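# Rehang the pan's fallen spring between frame and pan

## Task

Put the loose spring back between the frame and the pan, with each of its two hooks sitting around its own stud, so that all four springs together keep the pan level.

## Robot and tools

Robot: two arms, left_arm and right_arm, each ending in a five-finger hand. The left hand mirrors the right. The calibrated bases sit near (-0.004, +0.432, 0) m for left_arm and (+0.024, -0.468, 0) m for right_arm, each yawed about 0.02 rad. A camera stand is bolted behind the arms.

Frames: the scene frame has its origin at table-top height, midway between the nominal bases. +x points out over the table, +z points up, and left_arm is on the +y side. Arm names do not match image sides. Reported hand positions, orientations, velocities and Hand targets are in each arm's own base frame. Fixed cameras and the table use the scene frame. Motion offsets run along the axes of that arm's current Hand target.

Hand point: a spot 0.05 m in front of the palm and 0.15 m out from the wrist flange. Its +z runs along the straight fingers and +y points out of the palm. +x runs across the palm, away from the thumb on the right hand and toward it on the left. Straight fingertips extend 0.06 to 0.07 m past the point. A wrist bracket on the little-finger side can strike things. With the fingers level, the wrist may hang below the point, up to 0.11 m palm down and 0.23 m palm up.

Row layout (28 numbers, each in [-1, 1], always both arms): left dx, dy, dz, rx, ry, rz; left little, ring, middle, index, thumb_bend, thumb_turn, force_limit, speed; then the same 14 for the right arm.
- Pose numbers are offsets, not poses. They count from the arm's Hand target when the action or move began, along that target's axes. 1.0 equals 0.6 m or 180 degrees. rx, ry, rz form one rotation vector. Six zeros re-command the present Hand target.
- Finger and thumb numbers are absolute targets. -1 means open or straight, +1 means curled. For thumb_turn, -1 puts the thumb beside the palm and +1 opposite the fingers.
- force_limit runs from about 0 N at -1 to 10 N at +1 (15 N for the two thumb motors). speed rises from near zero at -1 to full at +0.48 and above.
- Hand numbers never mean "unchanged". Resend the last eight you actually sent. If none have been sent yet, send hand_measured followed by hand_force_limit and hand_speed.

Tools:
- execute_actions(actions, cameras): actions is a list of actions. Each action is up to 15 rows, one row per 1/30 s step, and a short table repeats its last row. Every row counts from the action's starting pose. Images appear only if actions is empty or cameras asks for them.
- move(target, speed, blend, stop_force, zero, blocking, cameras): target is one row, or a list of up to 15 rows. Every row counts from the same starting Hand targets. The hand point follows a straight path, with no avoidance of obstacles or the other arm, for at most 10 s.
  - speed is in m/s (0.002 to 3.6, default 0.25), and turning is capped at twice that in rad/s.
  - blend, in metres, rounds the corners of a list.
  - stop_force (3 to 120 N, both arms) ends an arm's path when its wrist sensor feels that much push. zero chooses whether its baseline is reset first. Do not use stop_force when the hand rotates, or to pull away from a contact. blocking=false returns early and cannot be combined with stop_force.
  - The result adds a move: line: done, off_target, moving, held or fault. limits=paced means a command was clipped; limits=held means steps were withheld.
- wait(seconds 0 to 10, cameras). stop(cameras) brakes a running move.
- zoom_image(camera, region [x0, y0, x1, y1] in pixels, at most 504 per side). It works only on the newest images.
- show_instructions() shows the reference images.
- zero_wrist_force(arm) re-zeroes that arm's sensor.
- finished_scene(scene=1) ends the scene for good.

Cameras: cam_high and cam_low are 896x504. cam_left_wrist and cam_right_wrist are 672x504.

Result lines: end_effector_position (m), end_effector_quat_wxyz and velocities are in the base frame. Hand target is the last commanded pose after clipping, and the hand point often rests a little short of it. Joint positions and torques include the arm's own weight. Wrist force and torque are given in end-effector axes; a third line shows the peak since the last reading. hand_measured, hand_stopped_by (moving, target, force, stalled, fault) and hand_load_n follow motor order. A positive load means something pushes that finger open. "within noise" means the arm is still.

Gripping: with the thumb opposed, the hand holds objects about 0.035 to 0.065 m thick, or handles down to 0.025 m. For a soft grip, close slowly, at speed -0.94 or below. To squeeze harder, raise force_limit and send a more-closed target. To loosen, send a target more open than measured.

Avoid:
- Anything ending up on the floor or left off the table.
- Dropping parts, or releasing them while they are still moving.
- Slamming or hitting fixed objects.
- Commanding targets past a firm contact. Arms are stiff, and about 150 N of net force or too much joint torque (wrist joints 25.4 N m) triggers a 10 s stop.
- Contact between the arms.
- Paths passing near an arm's own base.
- Overloading fingers.

Orientation is clipped to within 32 degrees of the measured one at each step. Motors that overheat to 85 °C brake the arm, so do not hold loads or press toward unreachable poses for long.

Each tool is called after "Emit:" as name(argument=value, ...) on one line, values as JSON.

Reference images:

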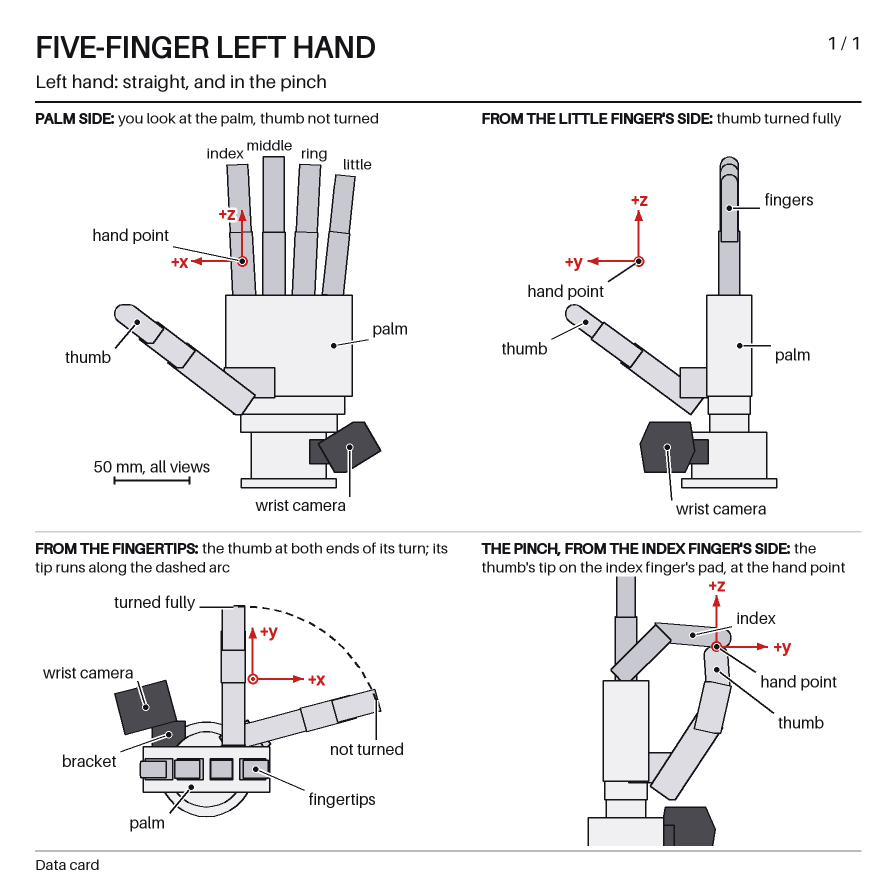

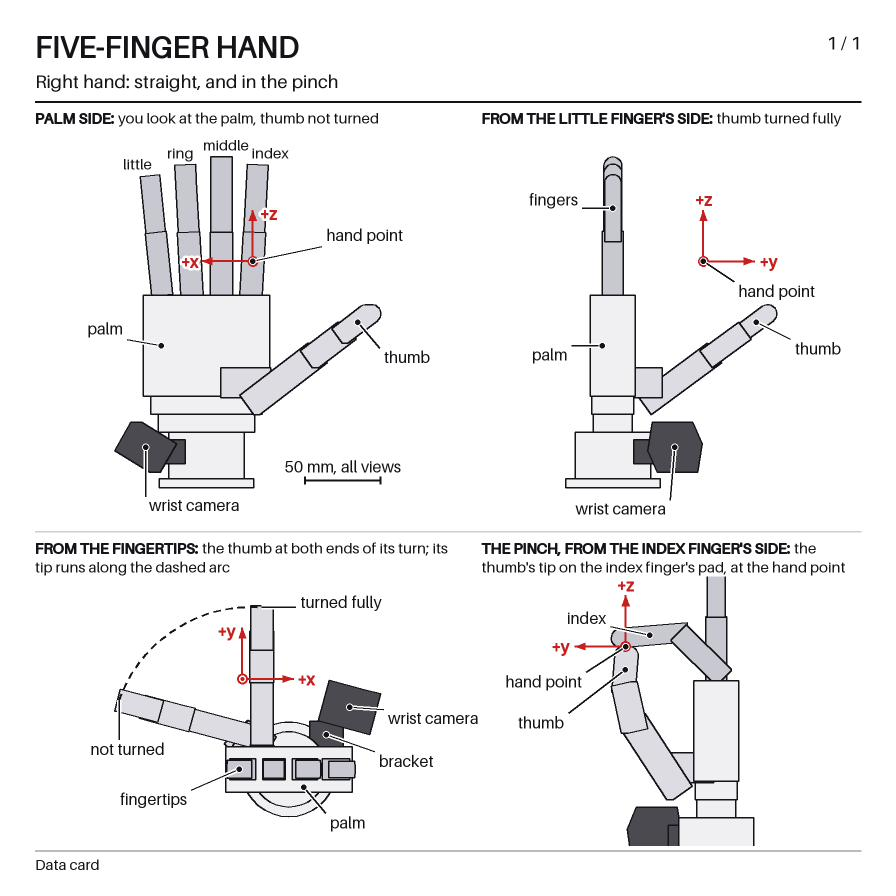

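## Session

Emit:
execute_actions(actions=[])

Scene clock: 0.00 s.
left_arm: end_effector_position=(+0.7222, -0.1918, +0.2020) hand_measured=(-1.000, -1.000, -1.000, -1.000, -1.000, -1.000) hand_load_n=(+0.0, +0.0, +0.0, +0.0, +0.0, +0.0) hand_stopped_by=(target, target, target, target, target, target) hand_force_limit=0.00 hand_speed=-0.80 end_effector_quat_wxyz=(+0.012, +0.011, +0.707, -0.707) | right_arm: end_effector_position=(+0.3656, +0.3865, +0.3890) hand_measured=(-1.000, -1.000, -1.000, -1.000, -1.000, -1.000) hand_load_n=(+0.5, +0.0, +0.0, +0.0, +0.0, +0.0) hand_stopped_by=(target, target, target, target, target, target) hand_force_limit=0.00 hand_speed=-0.80 end_effector_quat_wxyz=(-0.105, -0.518, +0.848, -0.048)
Joint positions: left_arm=[3.397 -2.723 -0.873 0.451 -0.254 0.037] | right_arm=[0.483 -0.782 0.374 2.184 1.68 -2.173]
Joint velocities: within noise
Joint torques (N m): no reading
Wrist force (N): no reading
Wrist torque (N m): no reading
Wrist force, peak (N): no reading
Hand target: left_arm +0.7222, -0.1918, +0.2020; +0.012, +0.011, +0.707, -0.707 | right_arm +0.3656, +0.3865, +0.3890; -0.105, -0.518, +0.848, -0.048

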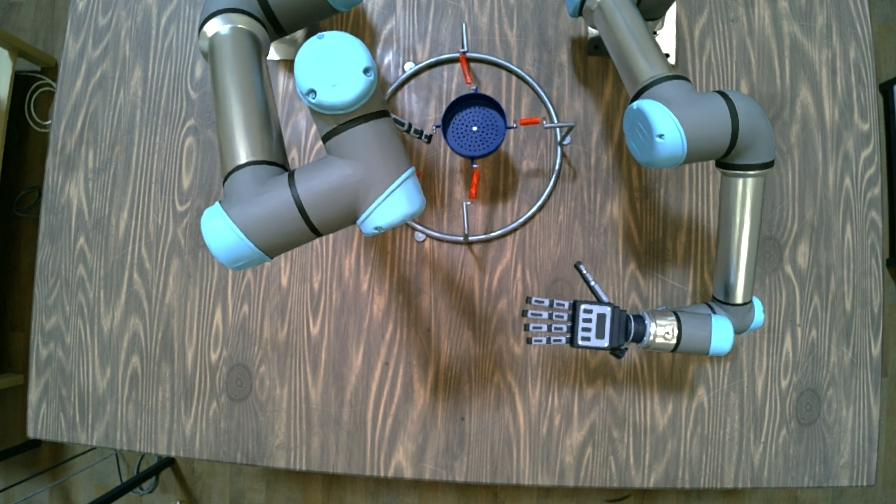

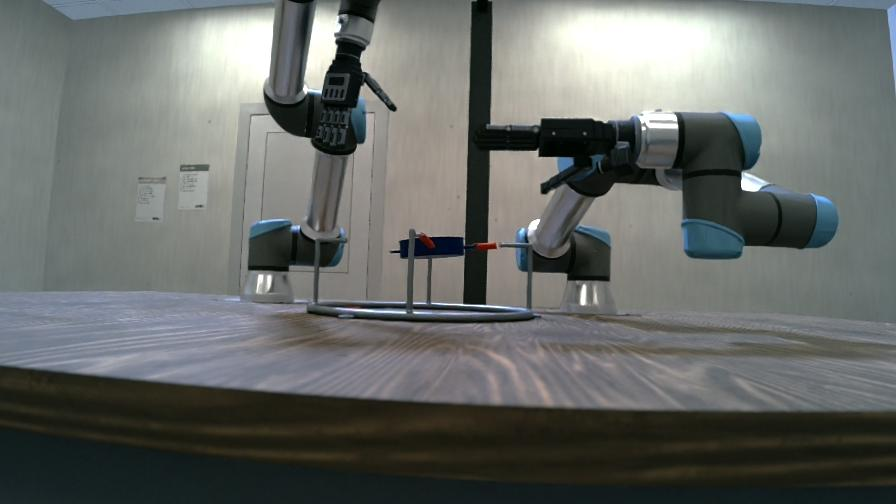

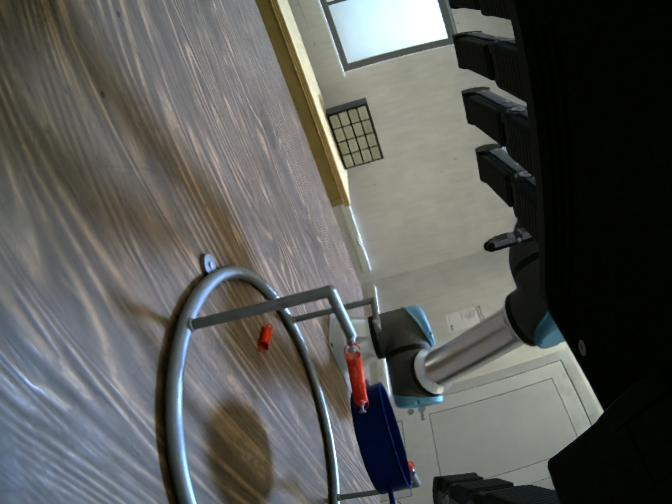

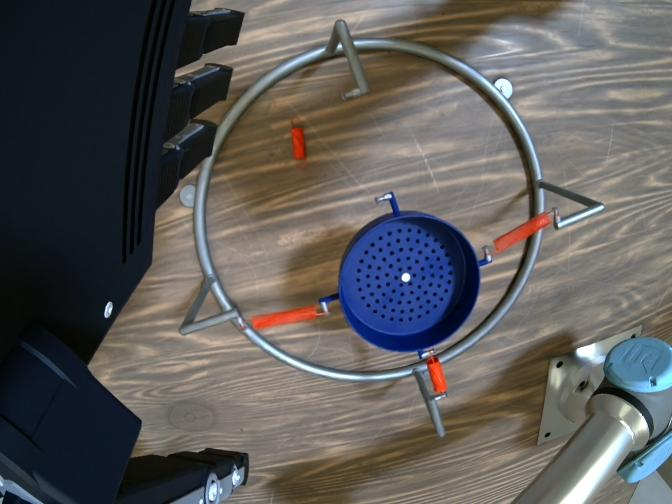

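Emit:
zoom_image(camera="cam_right_wrist", region=[260, 0, 480, 220])

Emit:
zoom_image(camera="cam_right_wrist", region=[220, 180, 500, 420])

Emit:
zoom_image(camera="cam_high", region=[380, 10, 600, 260])

Emit:
zoom_image(camera="cam_low", region=[290, 200, 560, 340])

Emit:
zoom_image(camera="cam_left_wrist", region=[150, 240, 460, 504])

Scaled by 2.291 from the camera's 672x504 image, which has a finer 960x720 frame.

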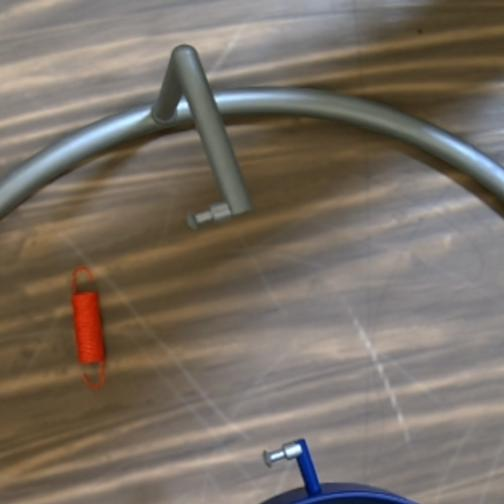

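Scaled by 1.800 from the camera's 672x504 image, which has a finer 960x720 frame.

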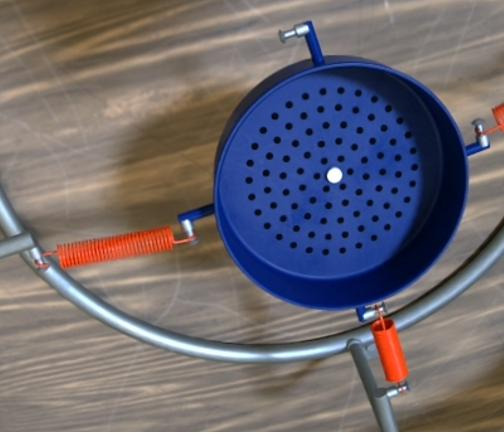

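Scaled by 2.016.

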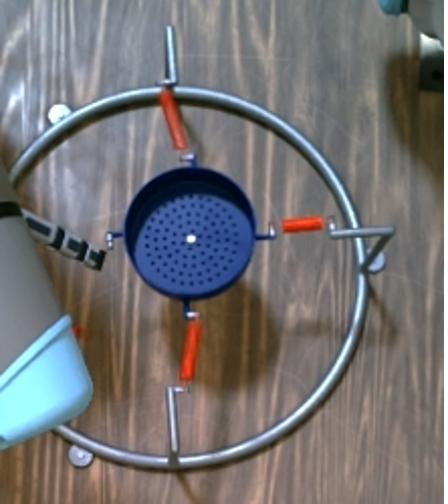

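Scaled by 1.867.

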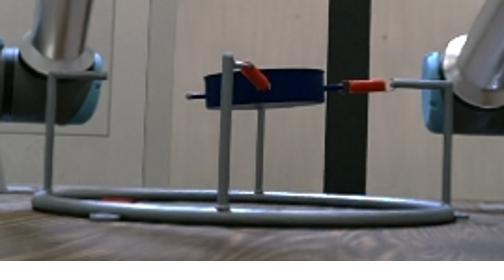

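Scaled by 1.626 from the camera's 672x504 image, which has a finer 960x720 frame.

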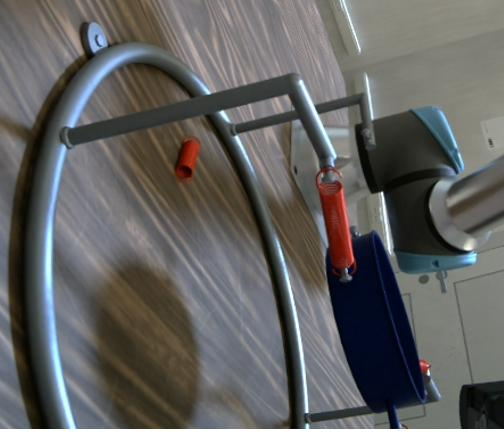

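Emit:
zoom_image(camera="cam_right_wrist", region=[280, 100, 340, 180])

Emit:
zoom_image(camera="cam_right_wrist", region=[300, 320, 460, 420])

Emit:
zoom_image(camera="cam_left_wrist", region=[320, 320, 420, 430])

Emit:
zoom_image(camera="cam_right_wrist", region=[320, 60, 420, 220])

Scaled by 6.300 from the camera's 672x504 image, which has a finer 960x720 frame.

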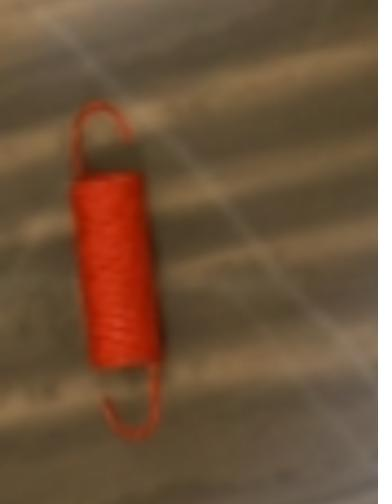

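Scaled by 3.150 from the camera's 672x504 image, which has a finer 960x720 frame.

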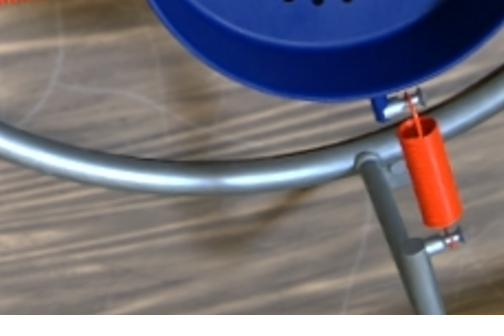

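Scaled by 4.582 from the camera's 672x504 image, which has a finer 960x720 frame.

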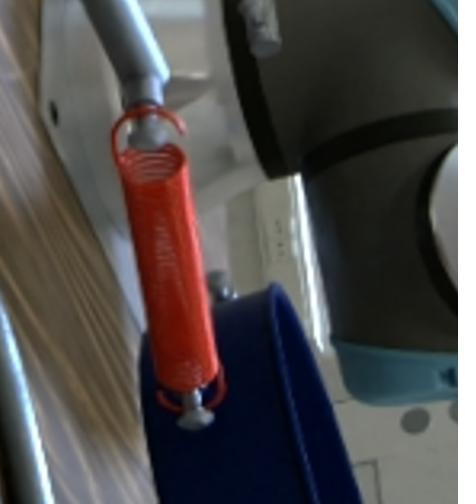

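Scaled by 3.150 from the camera's 672x504 image, which has a finer 960x720 frame.

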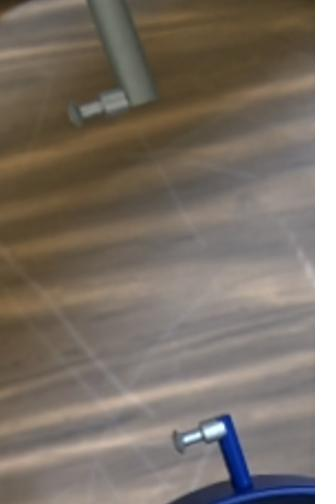

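Emit:
move(target=[0,0,0,0,0,0,-1,-1,-1,-1,-1,-1,0,-0.8,0,-0.08,0.15,0,0,0,-1,-1,-1,-1,-1,-1,0,-0.8], cameras=["all"])

Scene clock: 7.80 s.
left_arm: end_effector_position=(+0.7222, -0.1918, +0.2020) hand_measured=(-1.000, -1.000, -1.000, -1.000, -1.000, -1.000) hand_load_n=(+0.0, +0.0, +0.0, +0.0, +0.0, -0.5) hand_stopped_by=(target, target, target, target, target, target) hand_force_limit=0.00 hand_speed=-0.80 end_effector_quat_wxyz=(+0.012, +0.011, +0.707, -0.707) | right_arm: end_effector_position=(+0.3965, +0.3473, +0.3003) hand_measured=(-1.000, -1.000, -1.000, -1.000, -1.000, -1.000) hand_load_n=(+0.0, +0.0, +0.0, +0.0, +0.0, +0.0) hand_stopped_by=(target, target, target, target, target, target) hand_force_limit=0.00 hand_speed=-0.80 end_effector_quat_wxyz=(-0.105, -0.518, +0.848, -0.048)
Joint positions: left_arm=[3.397 -2.723 -0.873 0.451 -0.254 0.037] | right_arm=[0.396 -0.878 0.775 1.869 1.697 -2.258]
Joint torques (N m): left_arm=[-0.27 60.75 19.21 -0.29 0.07 -0.19] | right_arm=[-5.45 -32.51 -6.92 1.18 -2.56 0.12]
Wrist force (N): left_arm=[-0.3 -0.4 0.0] | right_arm=[-0.4 -0.1 0.0]
Wrist torque (N m): left_arm=[-0.05 0.04 0.00] | right_arm=[0.00 0.06 -0.10]
Wrist force, peak (N): left_arm=[0.0 -0.7 -0.3] | right_arm=[-0.1 1.1 -1.9]
Hand target: left_arm +0.7222, -0.1918, +0.2020; +0.012, +0.011, +0.707, -0.707 | right_arm +0.3966, +0.3473, +0.3001; -0.105, -0.518, +0.848, -0.048
Off the commanded pose: left_arm 0.000 m, 0 deg | right_arm 0.000 m, 0 deg.
move: done

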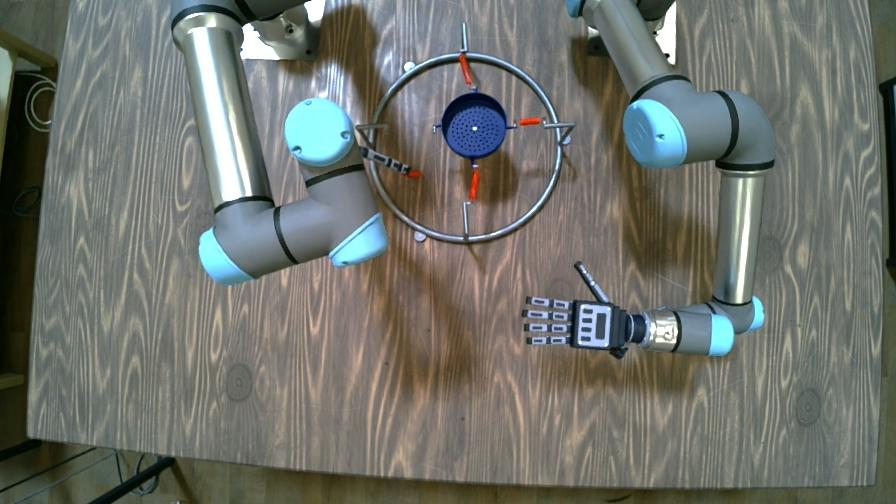

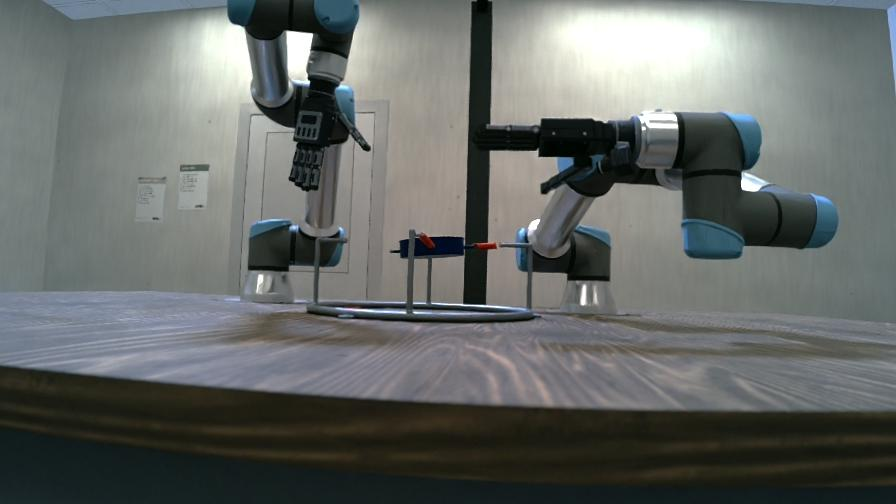

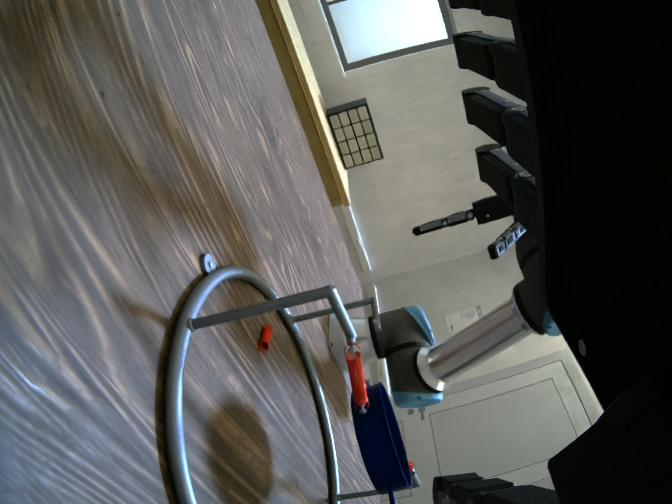

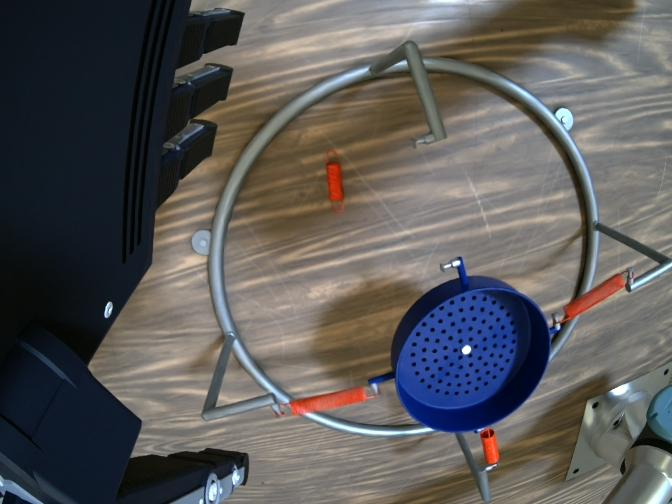

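Emit:
zoom_image(camera="cam_high", region=[350, 30, 600, 255])

Emit:
zoom_image(camera="cam_right_wrist", region=[300, 30, 500, 230])

Emit:
zoom_image(camera="cam_right_wrist", region=[310, 135, 360, 225])

Emit:
zoom_image(camera="cam_right_wrist", region=[400, 240, 520, 504])

Scaled by 2.016.

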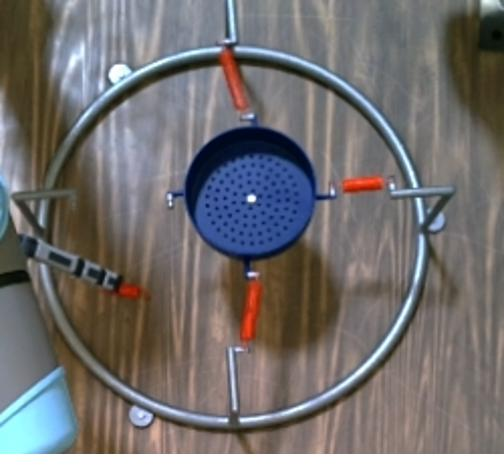

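Scaled by 2.520 from the camera's 672x504 image, which has a finer 960x720 frame.

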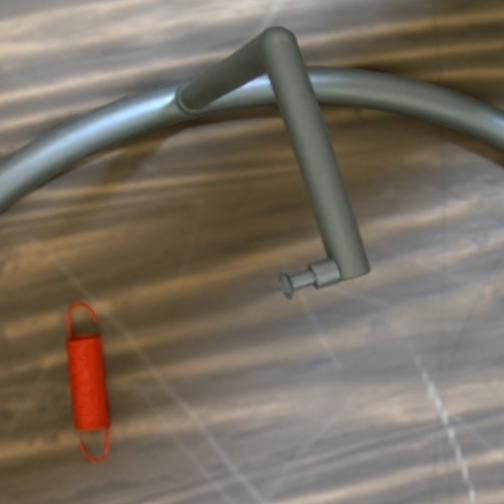

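Scaled by 5.600 from the camera's 672x504 image, which has a finer 960x720 frame.

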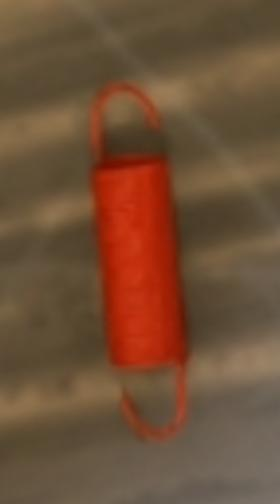

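Scaled by 1.909 from the camera's 672x504 image, which has a finer 960x720 frame.

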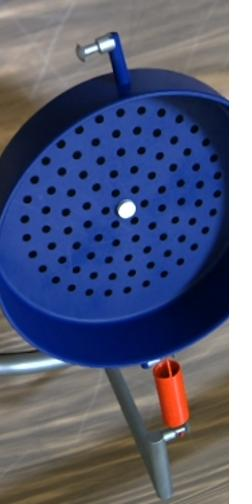

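Emit:
move(target=[[0,0,0,0,0,0,-1,-1,-1,-1,-1,-1,0,-0.8,0,0,-0.1,0,0,0.4,-1,-1,-1,-1,-1,-1,0,-0.8],[0,0,0,0,0,0,-1,-1,-1,-1,-1,-1,0,-0.8,0,0,-0.1,0,0,0.8,-1,-1,-1,-1,-1,-1,0,-0.8]], speed=0.5, blend=0.02, cameras=["cam_high","cam_low","cam_right_wrist"])

Scene clock: 21.83 s.
left_arm: end_effector_position=(+0.7222, -0.1918, +0.2020) hand_measured=(-1.000, -1.000, -1.000, -1.000, -1.000, -1.000) hand_load_n=(+0.0, +0.0, -0.5, +0.0, +0.0, +0.0) hand_stopped_by=(target, target, target, target, target, target) hand_force_limit=0.00 hand_speed=-0.80 end_effector_quat_wxyz=(+0.012, +0.011, +0.707, -0.707) | right_arm: end_effector_position=(+0.4043, +0.3588, +0.3584) hand_measured=(-1.000, -1.000, -1.000, -1.000, -1.000, -1.000) hand_load_n=(+0.0, +0.0, +0.0, +0.0, +0.0, +0.0) hand_stopped_by=(target, target, target, target, target, target) hand_force_limit=0.00 hand_speed=-0.80 end_effector_quat_wxyz=(+0.013, +0.646, +0.754, -0.115) end_effector_velocity=(+0.000, +0.000, +0.000) end_effector_angular_velocity=(-0.001, -0.002, -0.005)
Joint positions: left_arm=[3.397 -2.723 -0.873 0.451 -0.254 0.037] | right_arm=[0.618 -0.889 0.652 2.026 1.652 0.472]
Joint velocities: left_arm=[within noise] | right_arm=[0.001 0 0 0 0 0.006]
Joint torques (N m): left_arm=[0.21 60.74 19.64 -0.12 0.13 -0.32] | right_arm=[-8.62 -60.77 -7.69 0.29 3.53 1.78]
Wrist force (N): left_arm=[0.1 -0.6 0.3] | right_arm=[0.7 0.5 -0.2]
Wrist torque (N m): left_arm=[-0.10 -0.01 0.03] | right_arm=[0.07 0.00 0.09]
Wrist force, peak (N): left_arm=[0.0 -0.7 -0.3] | right_arm=[1.2 0.6 -0.1]
Hand target: left_arm +0.7222, -0.1918, +0.2020; +0.012, +0.011, +0.707, -0.707 | right_arm +0.4043, +0.3588, +0.3585; +0.013, +0.646, +0.754, -0.115
Off the commanded pose: left_arm 0.000 m, 0 deg | right_arm 0.000 m, 0 deg.
move: done
Images, in order (width x height): cam_high 896x504, cam_low 896x504, cam_right_wrist 672x504.

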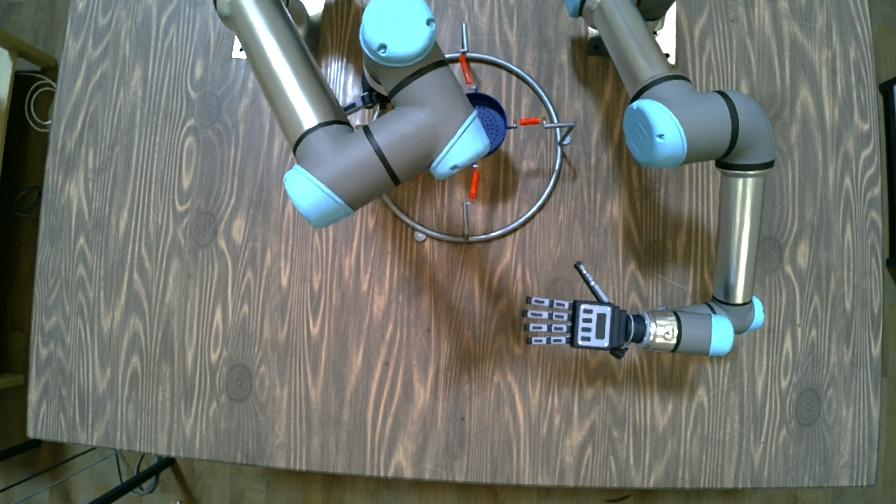

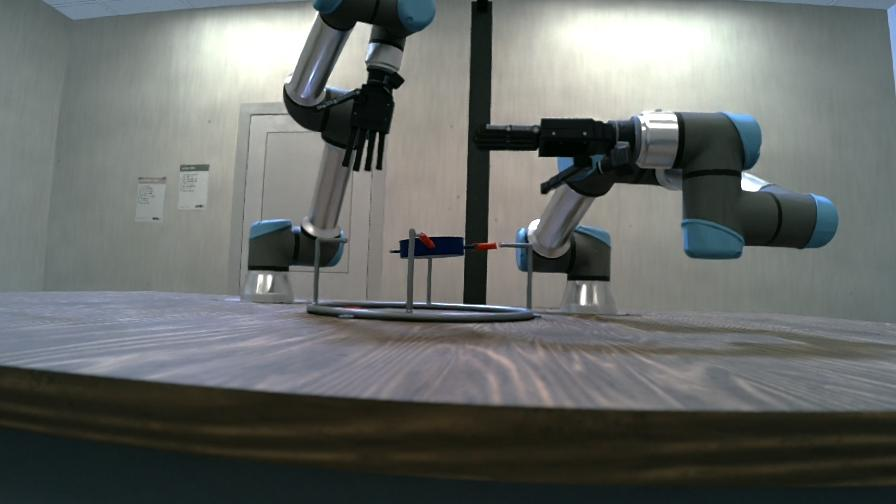

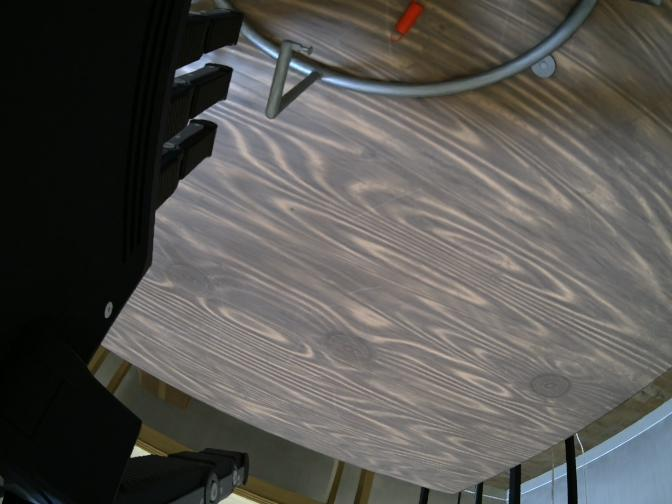

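Emit:
move(target=[0,0,0,0,0,0,-1,-1,-1,-1,-1,-1,0,-0.8,0.0526,-0.0257,0.1626,0.177,0.0848,0.0553,-1,-1,-0.3,-0.3,-0.3,1,0,0.2], cameras=["cam_high","cam_low","cam_left_wrist","cam_right_wrist"])

Scene clock: 26.13 s.
left_arm: end_effector_position=(+0.7222, -0.1918, +0.2020) hand_measured=(-1.000, -1.000, -1.000, -1.000, -1.000, -1.000) hand_load_n=(+0.0, +0.0, +0.0, +0.0, +0.0, -0.5) hand_stopped_by=(target, target, target, target, target, target) hand_force_limit=0.00 hand_speed=-0.80 end_effector_quat_wxyz=(+0.012, +0.011, +0.707, -0.707) | right_arm: end_effector_position=(+0.3715, +0.3687, +0.2606) hand_measured=(-1.000, -1.000, -0.300, -0.300, -0.300, +1.000) hand_load_n=(+0.0, +0.0, +0.0, +0.0, +0.0, +0.0) hand_stopped_by=(target, target, target, target, target, target) hand_force_limit=0.00 hand_speed=0.20 end_effector_quat_wxyz=(-0.253, +0.696, +0.631, -0.230)
Joint positions: left_arm=[3.397 -2.723 -0.873 0.451 -0.254 0.037] | right_arm=[0.456 -0.788 0.866 2.112 1.226 0.443]
Joint torques (N m): left_arm=[0.6 61.04 20.32 -0.01 0.2 -0.04] | right_arm=[-0.83 -64.12 -25.91 0.4 0.47 1.85]
Wrist force (N): left_arm=[-0.1 -0.2 -0.1] | right_arm=[0.2 1.6 -1.0]
Wrist torque (N m): left_arm=[-0.02 0.01 0.01] | right_arm=[0.17 0.10 0.14]
Wrist force, peak (N): left_arm=[0.2 -0.6 -0.4] | right_arm=[0.1 2.7 -0.6]
Hand target: left_arm +0.7222, -0.1918, +0.2020; +0.012, +0.011, +0.707, -0.707 | right_arm +0.3715, +0.3687, +0.2606; -0.253, +0.696, +0.631, -0.230
Off the commanded pose: left_arm 0.000 m, 0 deg | right_arm 0.000 m, 0 deg.
move: done

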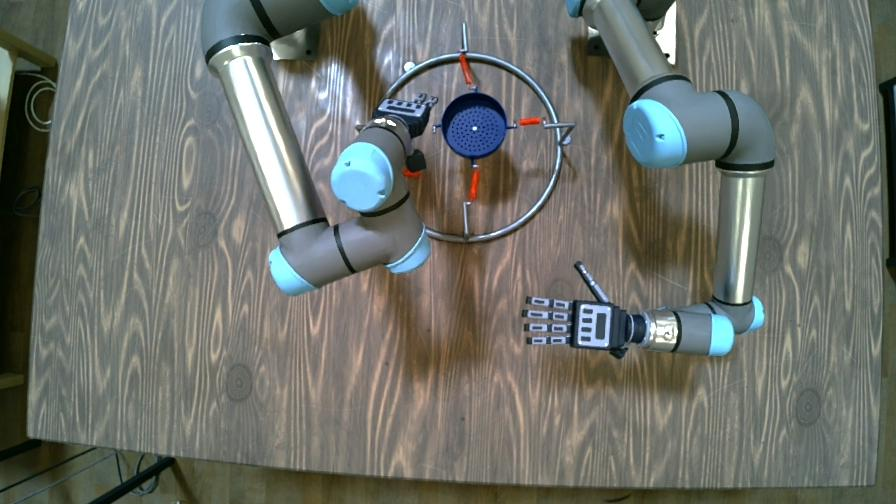

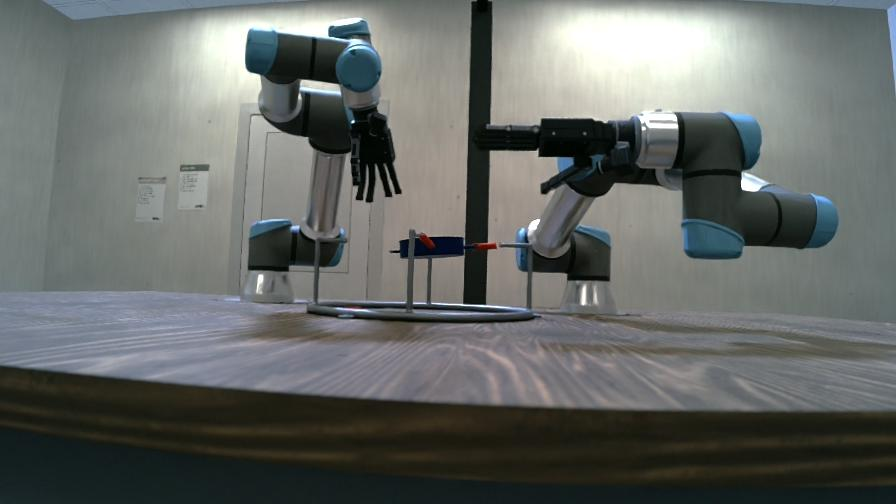

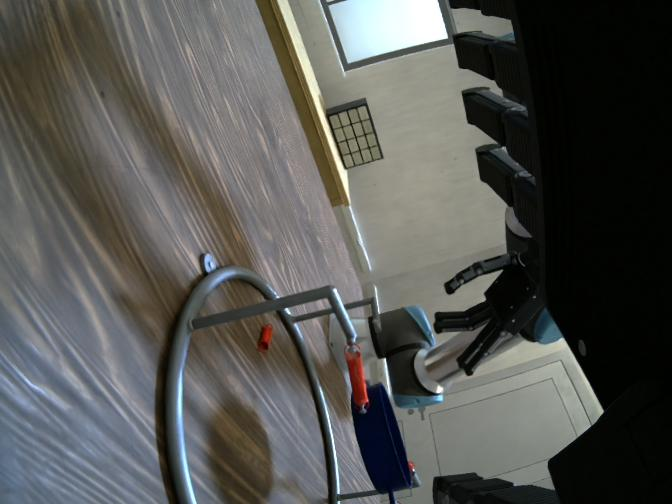

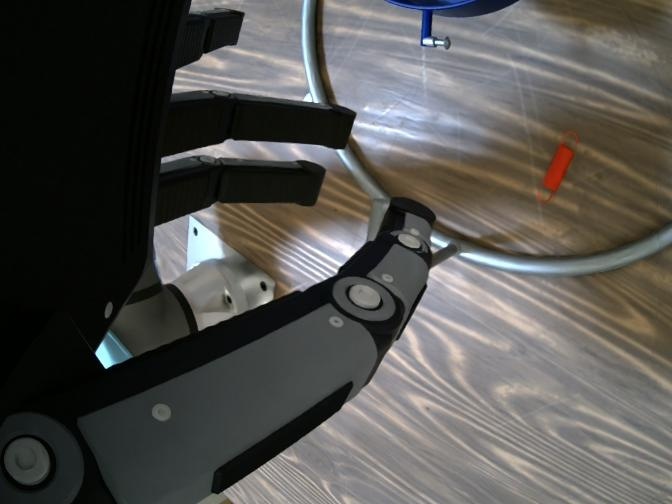

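Emit:
move(target=[0,0,0,0,0,0,-1,-1,-1,-1,-1,-1,0,-0.8,-0.0448,0.1807,0.153,0.0556,0,0,-1,-1,-0.1,-0.1,-0.3,1,0,0.2], cameras=["cam_high","cam_low","cam_left_wrist","cam_right_wrist"])

Scene clock: 29.50 s.
left_arm: end_effector_position=(+0.7222, -0.1918, +0.2020) hand_measured=(-1.000, -1.000, -1.000, -1.000, -1.000, -1.000) hand_load_n=(+0.0, +0.0, -0.5, +0.0, -0.5, +0.0) hand_stopped_by=(target, target, target, target, target, target) hand_force_limit=0.00 hand_speed=-0.80 end_effector_quat_wxyz=(+0.012, +0.011, +0.707, -0.707) | right_arm: end_effector_position=(+0.3928, +0.3395, +0.1208) hand_measured=(-1.000, -1.000, -0.100, -0.100, -0.300, +1.000) hand_load_n=(+0.0, +0.0, +0.0, +0.0, +0.0, +0.0) hand_stopped_by=(target, target, target, target, target, target) hand_force_limit=0.00 hand_speed=0.20 end_effector_quat_wxyz=(-0.313, +0.672, +0.609, -0.284)
Joint positions: left_arm=[3.397 -2.723 -0.873 0.451 -0.254 0.037] | right_arm=[0.37 -0.617 1.018 1.985 1.218 0.315]
Joint torques (N m): left_arm=[0.27 61.1 20.65 -0.08 0.16 -0.2] | right_arm=[-2.85 -44.61 -24.95 4.16 2.87 0.13]
Wrist force (N): left_arm=[-0.2 -0.3 0.0] | right_arm=[0.2 1.8 -1.2]
Wrist torque (N m): left_arm=[-0.04 0.03 0.00] | right_arm=[0.19 0.12 0.07]
Wrist force, peak (N): left_arm=[-0.3 -0.6 0.0] | right_arm=[-0.4 4.4 -0.2]
Hand target: left_arm +0.7222, -0.1918, +0.2020; +0.012, +0.011, +0.707, -0.707 | right_arm +0.3929, +0.3395, +0.1206; -0.313, +0.672, +0.609, -0.284
Off the commanded pose: left_arm 0.000 m, 0 deg | right_arm 0.000 m, 0 deg.
move: done

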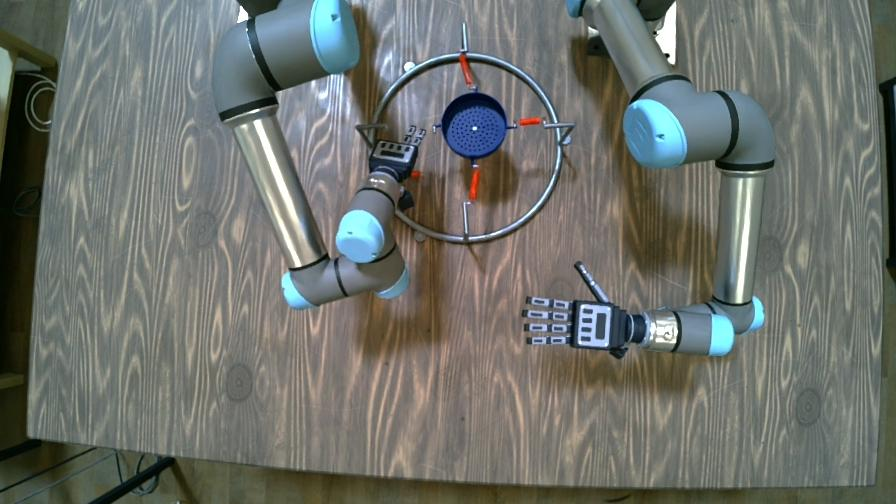

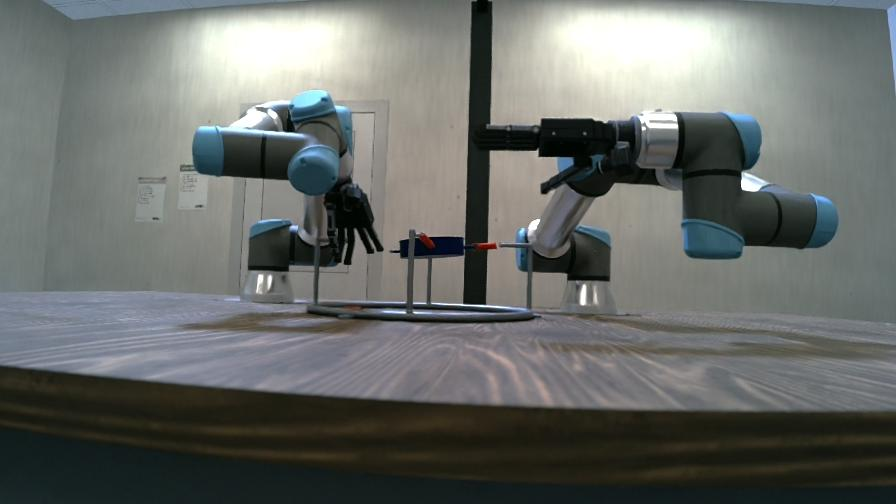

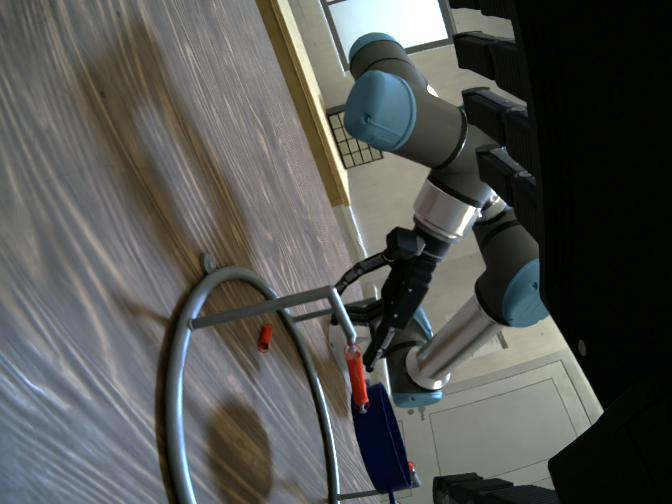

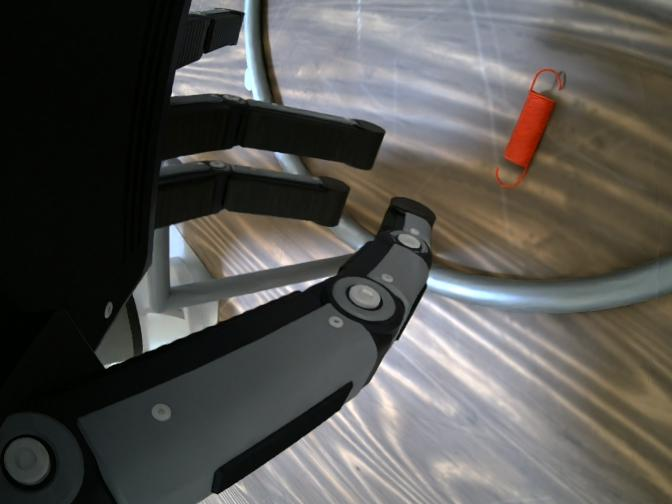

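Emit:
move(target=[0,0,0,0,0,0,-1,-1,-1,-1,-1,-1,0,-0.8,0.0293,0.0573,0.0887,0,0,0,-1,-1,-0.1,-0.1,-0.6,1,0,0.2], speed=0.15, cameras=["cam_high","cam_left_wrist","cam_right_wrist"])

Scene clock: 31.30 s.
left_arm: end_effector_position=(+0.7222, -0.1918, +0.2020) hand_measured=(-1.000, -1.000, -1.000, -1.000, -1.000, -1.000) hand_load_n=(+0.0, +0.0, +0.0, +0.0, +0.0, +0.0) hand_stopped_by=(target, target, target, target, target, target) hand_force_limit=0.00 hand_speed=-0.80 end_effector_quat_wxyz=(+0.012, +0.011, +0.707, -0.707) | right_arm: end_effector_position=(+0.3760, +0.3588, +0.0601) hand_measured=(-1.000, -1.000, -0.100, -0.100, -0.600, +1.000) hand_load_n=(+0.0, +0.0, +0.0, +0.0, +0.0, -0.5) hand_stopped_by=(target, target, target, target, target, target) hand_force_limit=0.00 hand_speed=0.20 end_effector_quat_wxyz=(-0.313, +0.672, +0.609, -0.284)
Joint positions: left_arm=[3.397 -2.723 -0.873 0.451 -0.254 0.037] | right_arm=[0.408 -0.551 1.057 1.871 1.191 0.343]
Joint torques (N m): left_arm=[0.43 61.58 19.32 -0.12 0.21 -0.02] | right_arm=[-4.53 -63.14 -31.01 2.72 3 -1.56]
Wrist force (N): left_arm=[0.0 -0.2 0.0] | right_arm=[0.0 1.8 -1.3]
Wrist torque (N m): left_arm=[-0.03 0.01 0.01] | right_arm=[0.19 0.16 0.07]
Wrist force, peak (N): left_arm=[-0.3 -0.6 -0.2] | right_arm=[0.3 2.7 -0.3]
Hand target: left_arm +0.7222, -0.1918, +0.2020; +0.012, +0.011, +0.707, -0.707 | right_arm +0.3760, +0.3588, +0.0601; -0.313, +0.672, +0.609, -0.284
Off the commanded pose: left_arm 0.000 m, 0 deg | right_arm 0.000 m, 0 deg.
move: done
Images, in order (width x height): cam_high 896x504, cam_left_wrist 672x504, cam_right_wrist 672x504.

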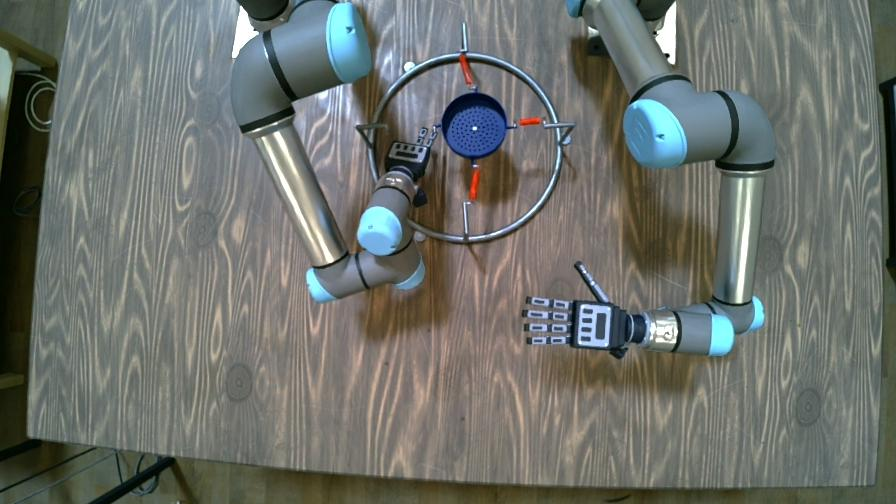

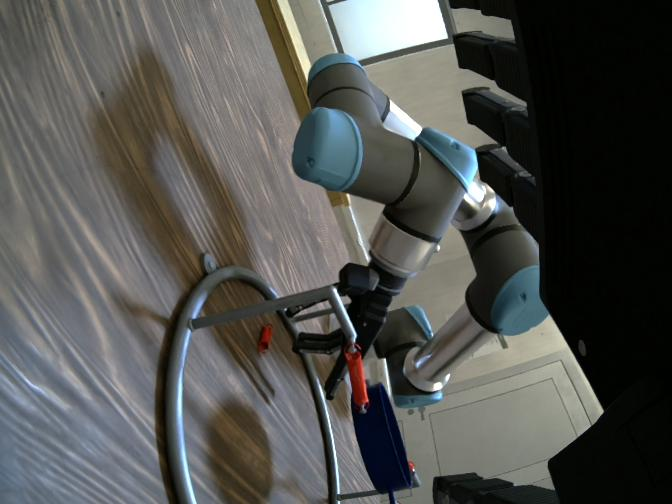

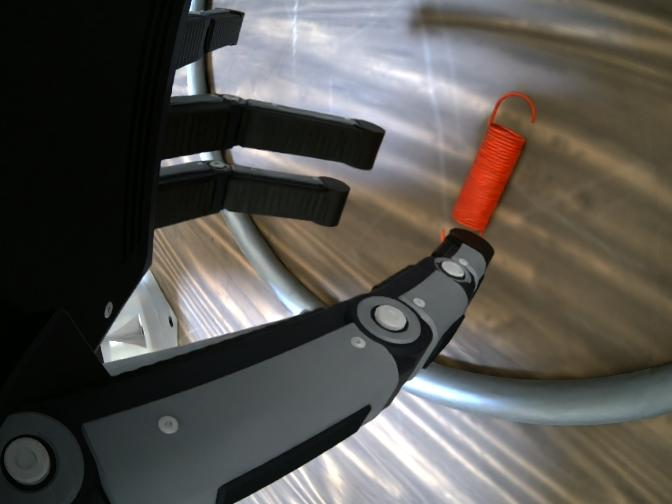

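Emit:
move(target=[0,0,0,0,0,0,-1,-1,-1,-1,-1,-1,0,-0.8,0.0117,0.032,0.0267,0,0,0,-1,-1,-0.1,-0.1,-0.6,1,0,0.2], speed=0.1, cameras=["cam_low","cam_right_wrist"])

Emit:
zoom_image(camera="cam_right_wrist", region=[300, 60, 600, 300])

Emit:
zoom_image(camera="cam_low", region=[290, 200, 490, 330])

Scene clock: 32.63 s.
left_arm: end_effector_position=(+0.7222, -0.1918, +0.2020) hand_measured=(-1.000, -1.000, -1.000, -1.000, -1.000, -1.000) hand_load_n=(+0.0, +0.0, +0.0, +0.0, +0.0, +0.0) hand_stopped_by=(target, target, target, target, target, target) hand_force_limit=0.00 hand_speed=-0.80 end_effector_quat_wxyz=(+0.012, +0.011, +0.707, -0.707) | right_arm: end_effector_position=(+0.3769, +0.3659, +0.0349) hand_measured=(-1.000, -1.000, -0.100, -0.100, -0.600, +1.000) hand_load_n=(+0.0, +0.0, +0.0, +0.0, +0.0, +0.0) hand_stopped_by=(target, target, target, target, target, target) hand_force_limit=0.00 hand_speed=0.20 end_effector_quat_wxyz=(-0.313, +0.672, +0.609, -0.284) end_effector_velocity=(+0.000, -0.001, +0.004) end_effector_angular_velocity=(-0.001, +0.002, -0.002)
Joint positions: left_arm=[3.397 -2.723 -0.873 0.451 -0.254 0.037] | right_arm=[0.417 -0.506 1.035 1.844 1.184 0.35]
Joint velocities: left_arm=[within noise] | right_arm=[-0.002 -0.005 0.002 0.006 0 0.001]
Joint torques (N m): left_arm=[0.73 61.13 20.66 -0.2 0.15 -0.1] | right_arm=[-6.12 -71.18 -4.64 5.26 -0.91 -0.13]
Wrist force (N): left_arm=[-0.1 -0.4 -0.2] | right_arm=[-0.1 1.6 -1.3]
Wrist torque (N m): left_arm=[-0.04 0.00 0.01] | right_arm=[0.15 0.17 0.03]
Wrist force, peak (N): left_arm=[-0.2 -0.6 0.1] | right_arm=[0.0 2.0 -1.3]
Hand target: left_arm +0.7222, -0.1918, +0.2020; +0.012, +0.011, +0.707, -0.707 | right_arm +0.3768, +0.3658, +0.0351; -0.313, +0.672, +0.609, -0.284
Off the commanded pose: left_arm 0.000 m, 0 deg | right_arm 0.000 m, 0 deg.
move: done
Images, in order (width x height): cam_low 896x504, cam_right_wrist 672x504.

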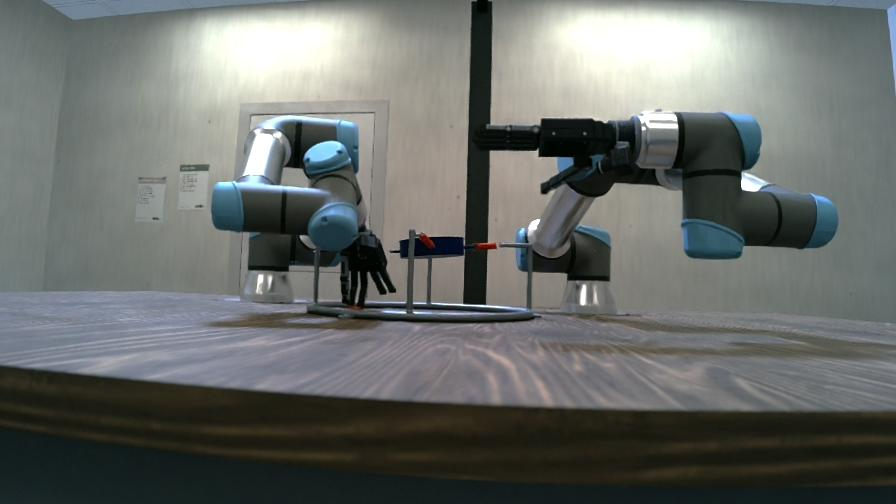

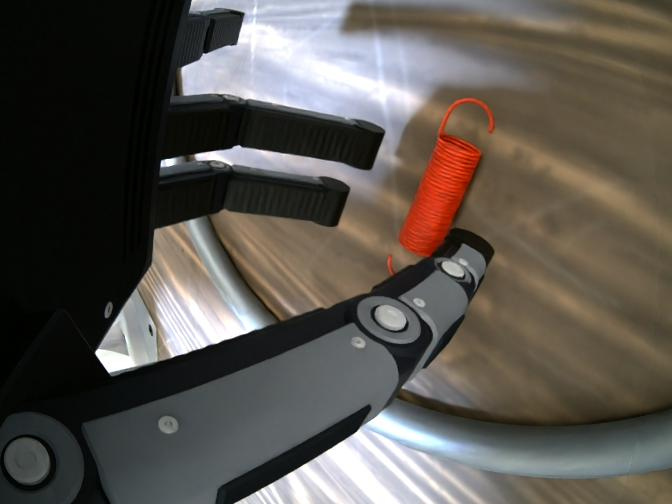

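Scaled by 1.680 from the camera's 672x504 image, which has a finer 960x720 frame.

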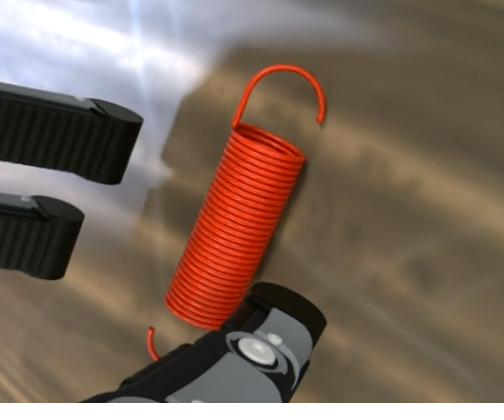

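Scaled by 2.520.

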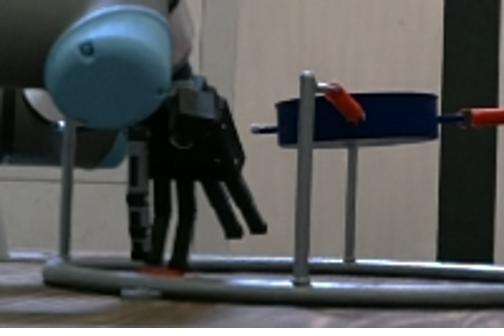

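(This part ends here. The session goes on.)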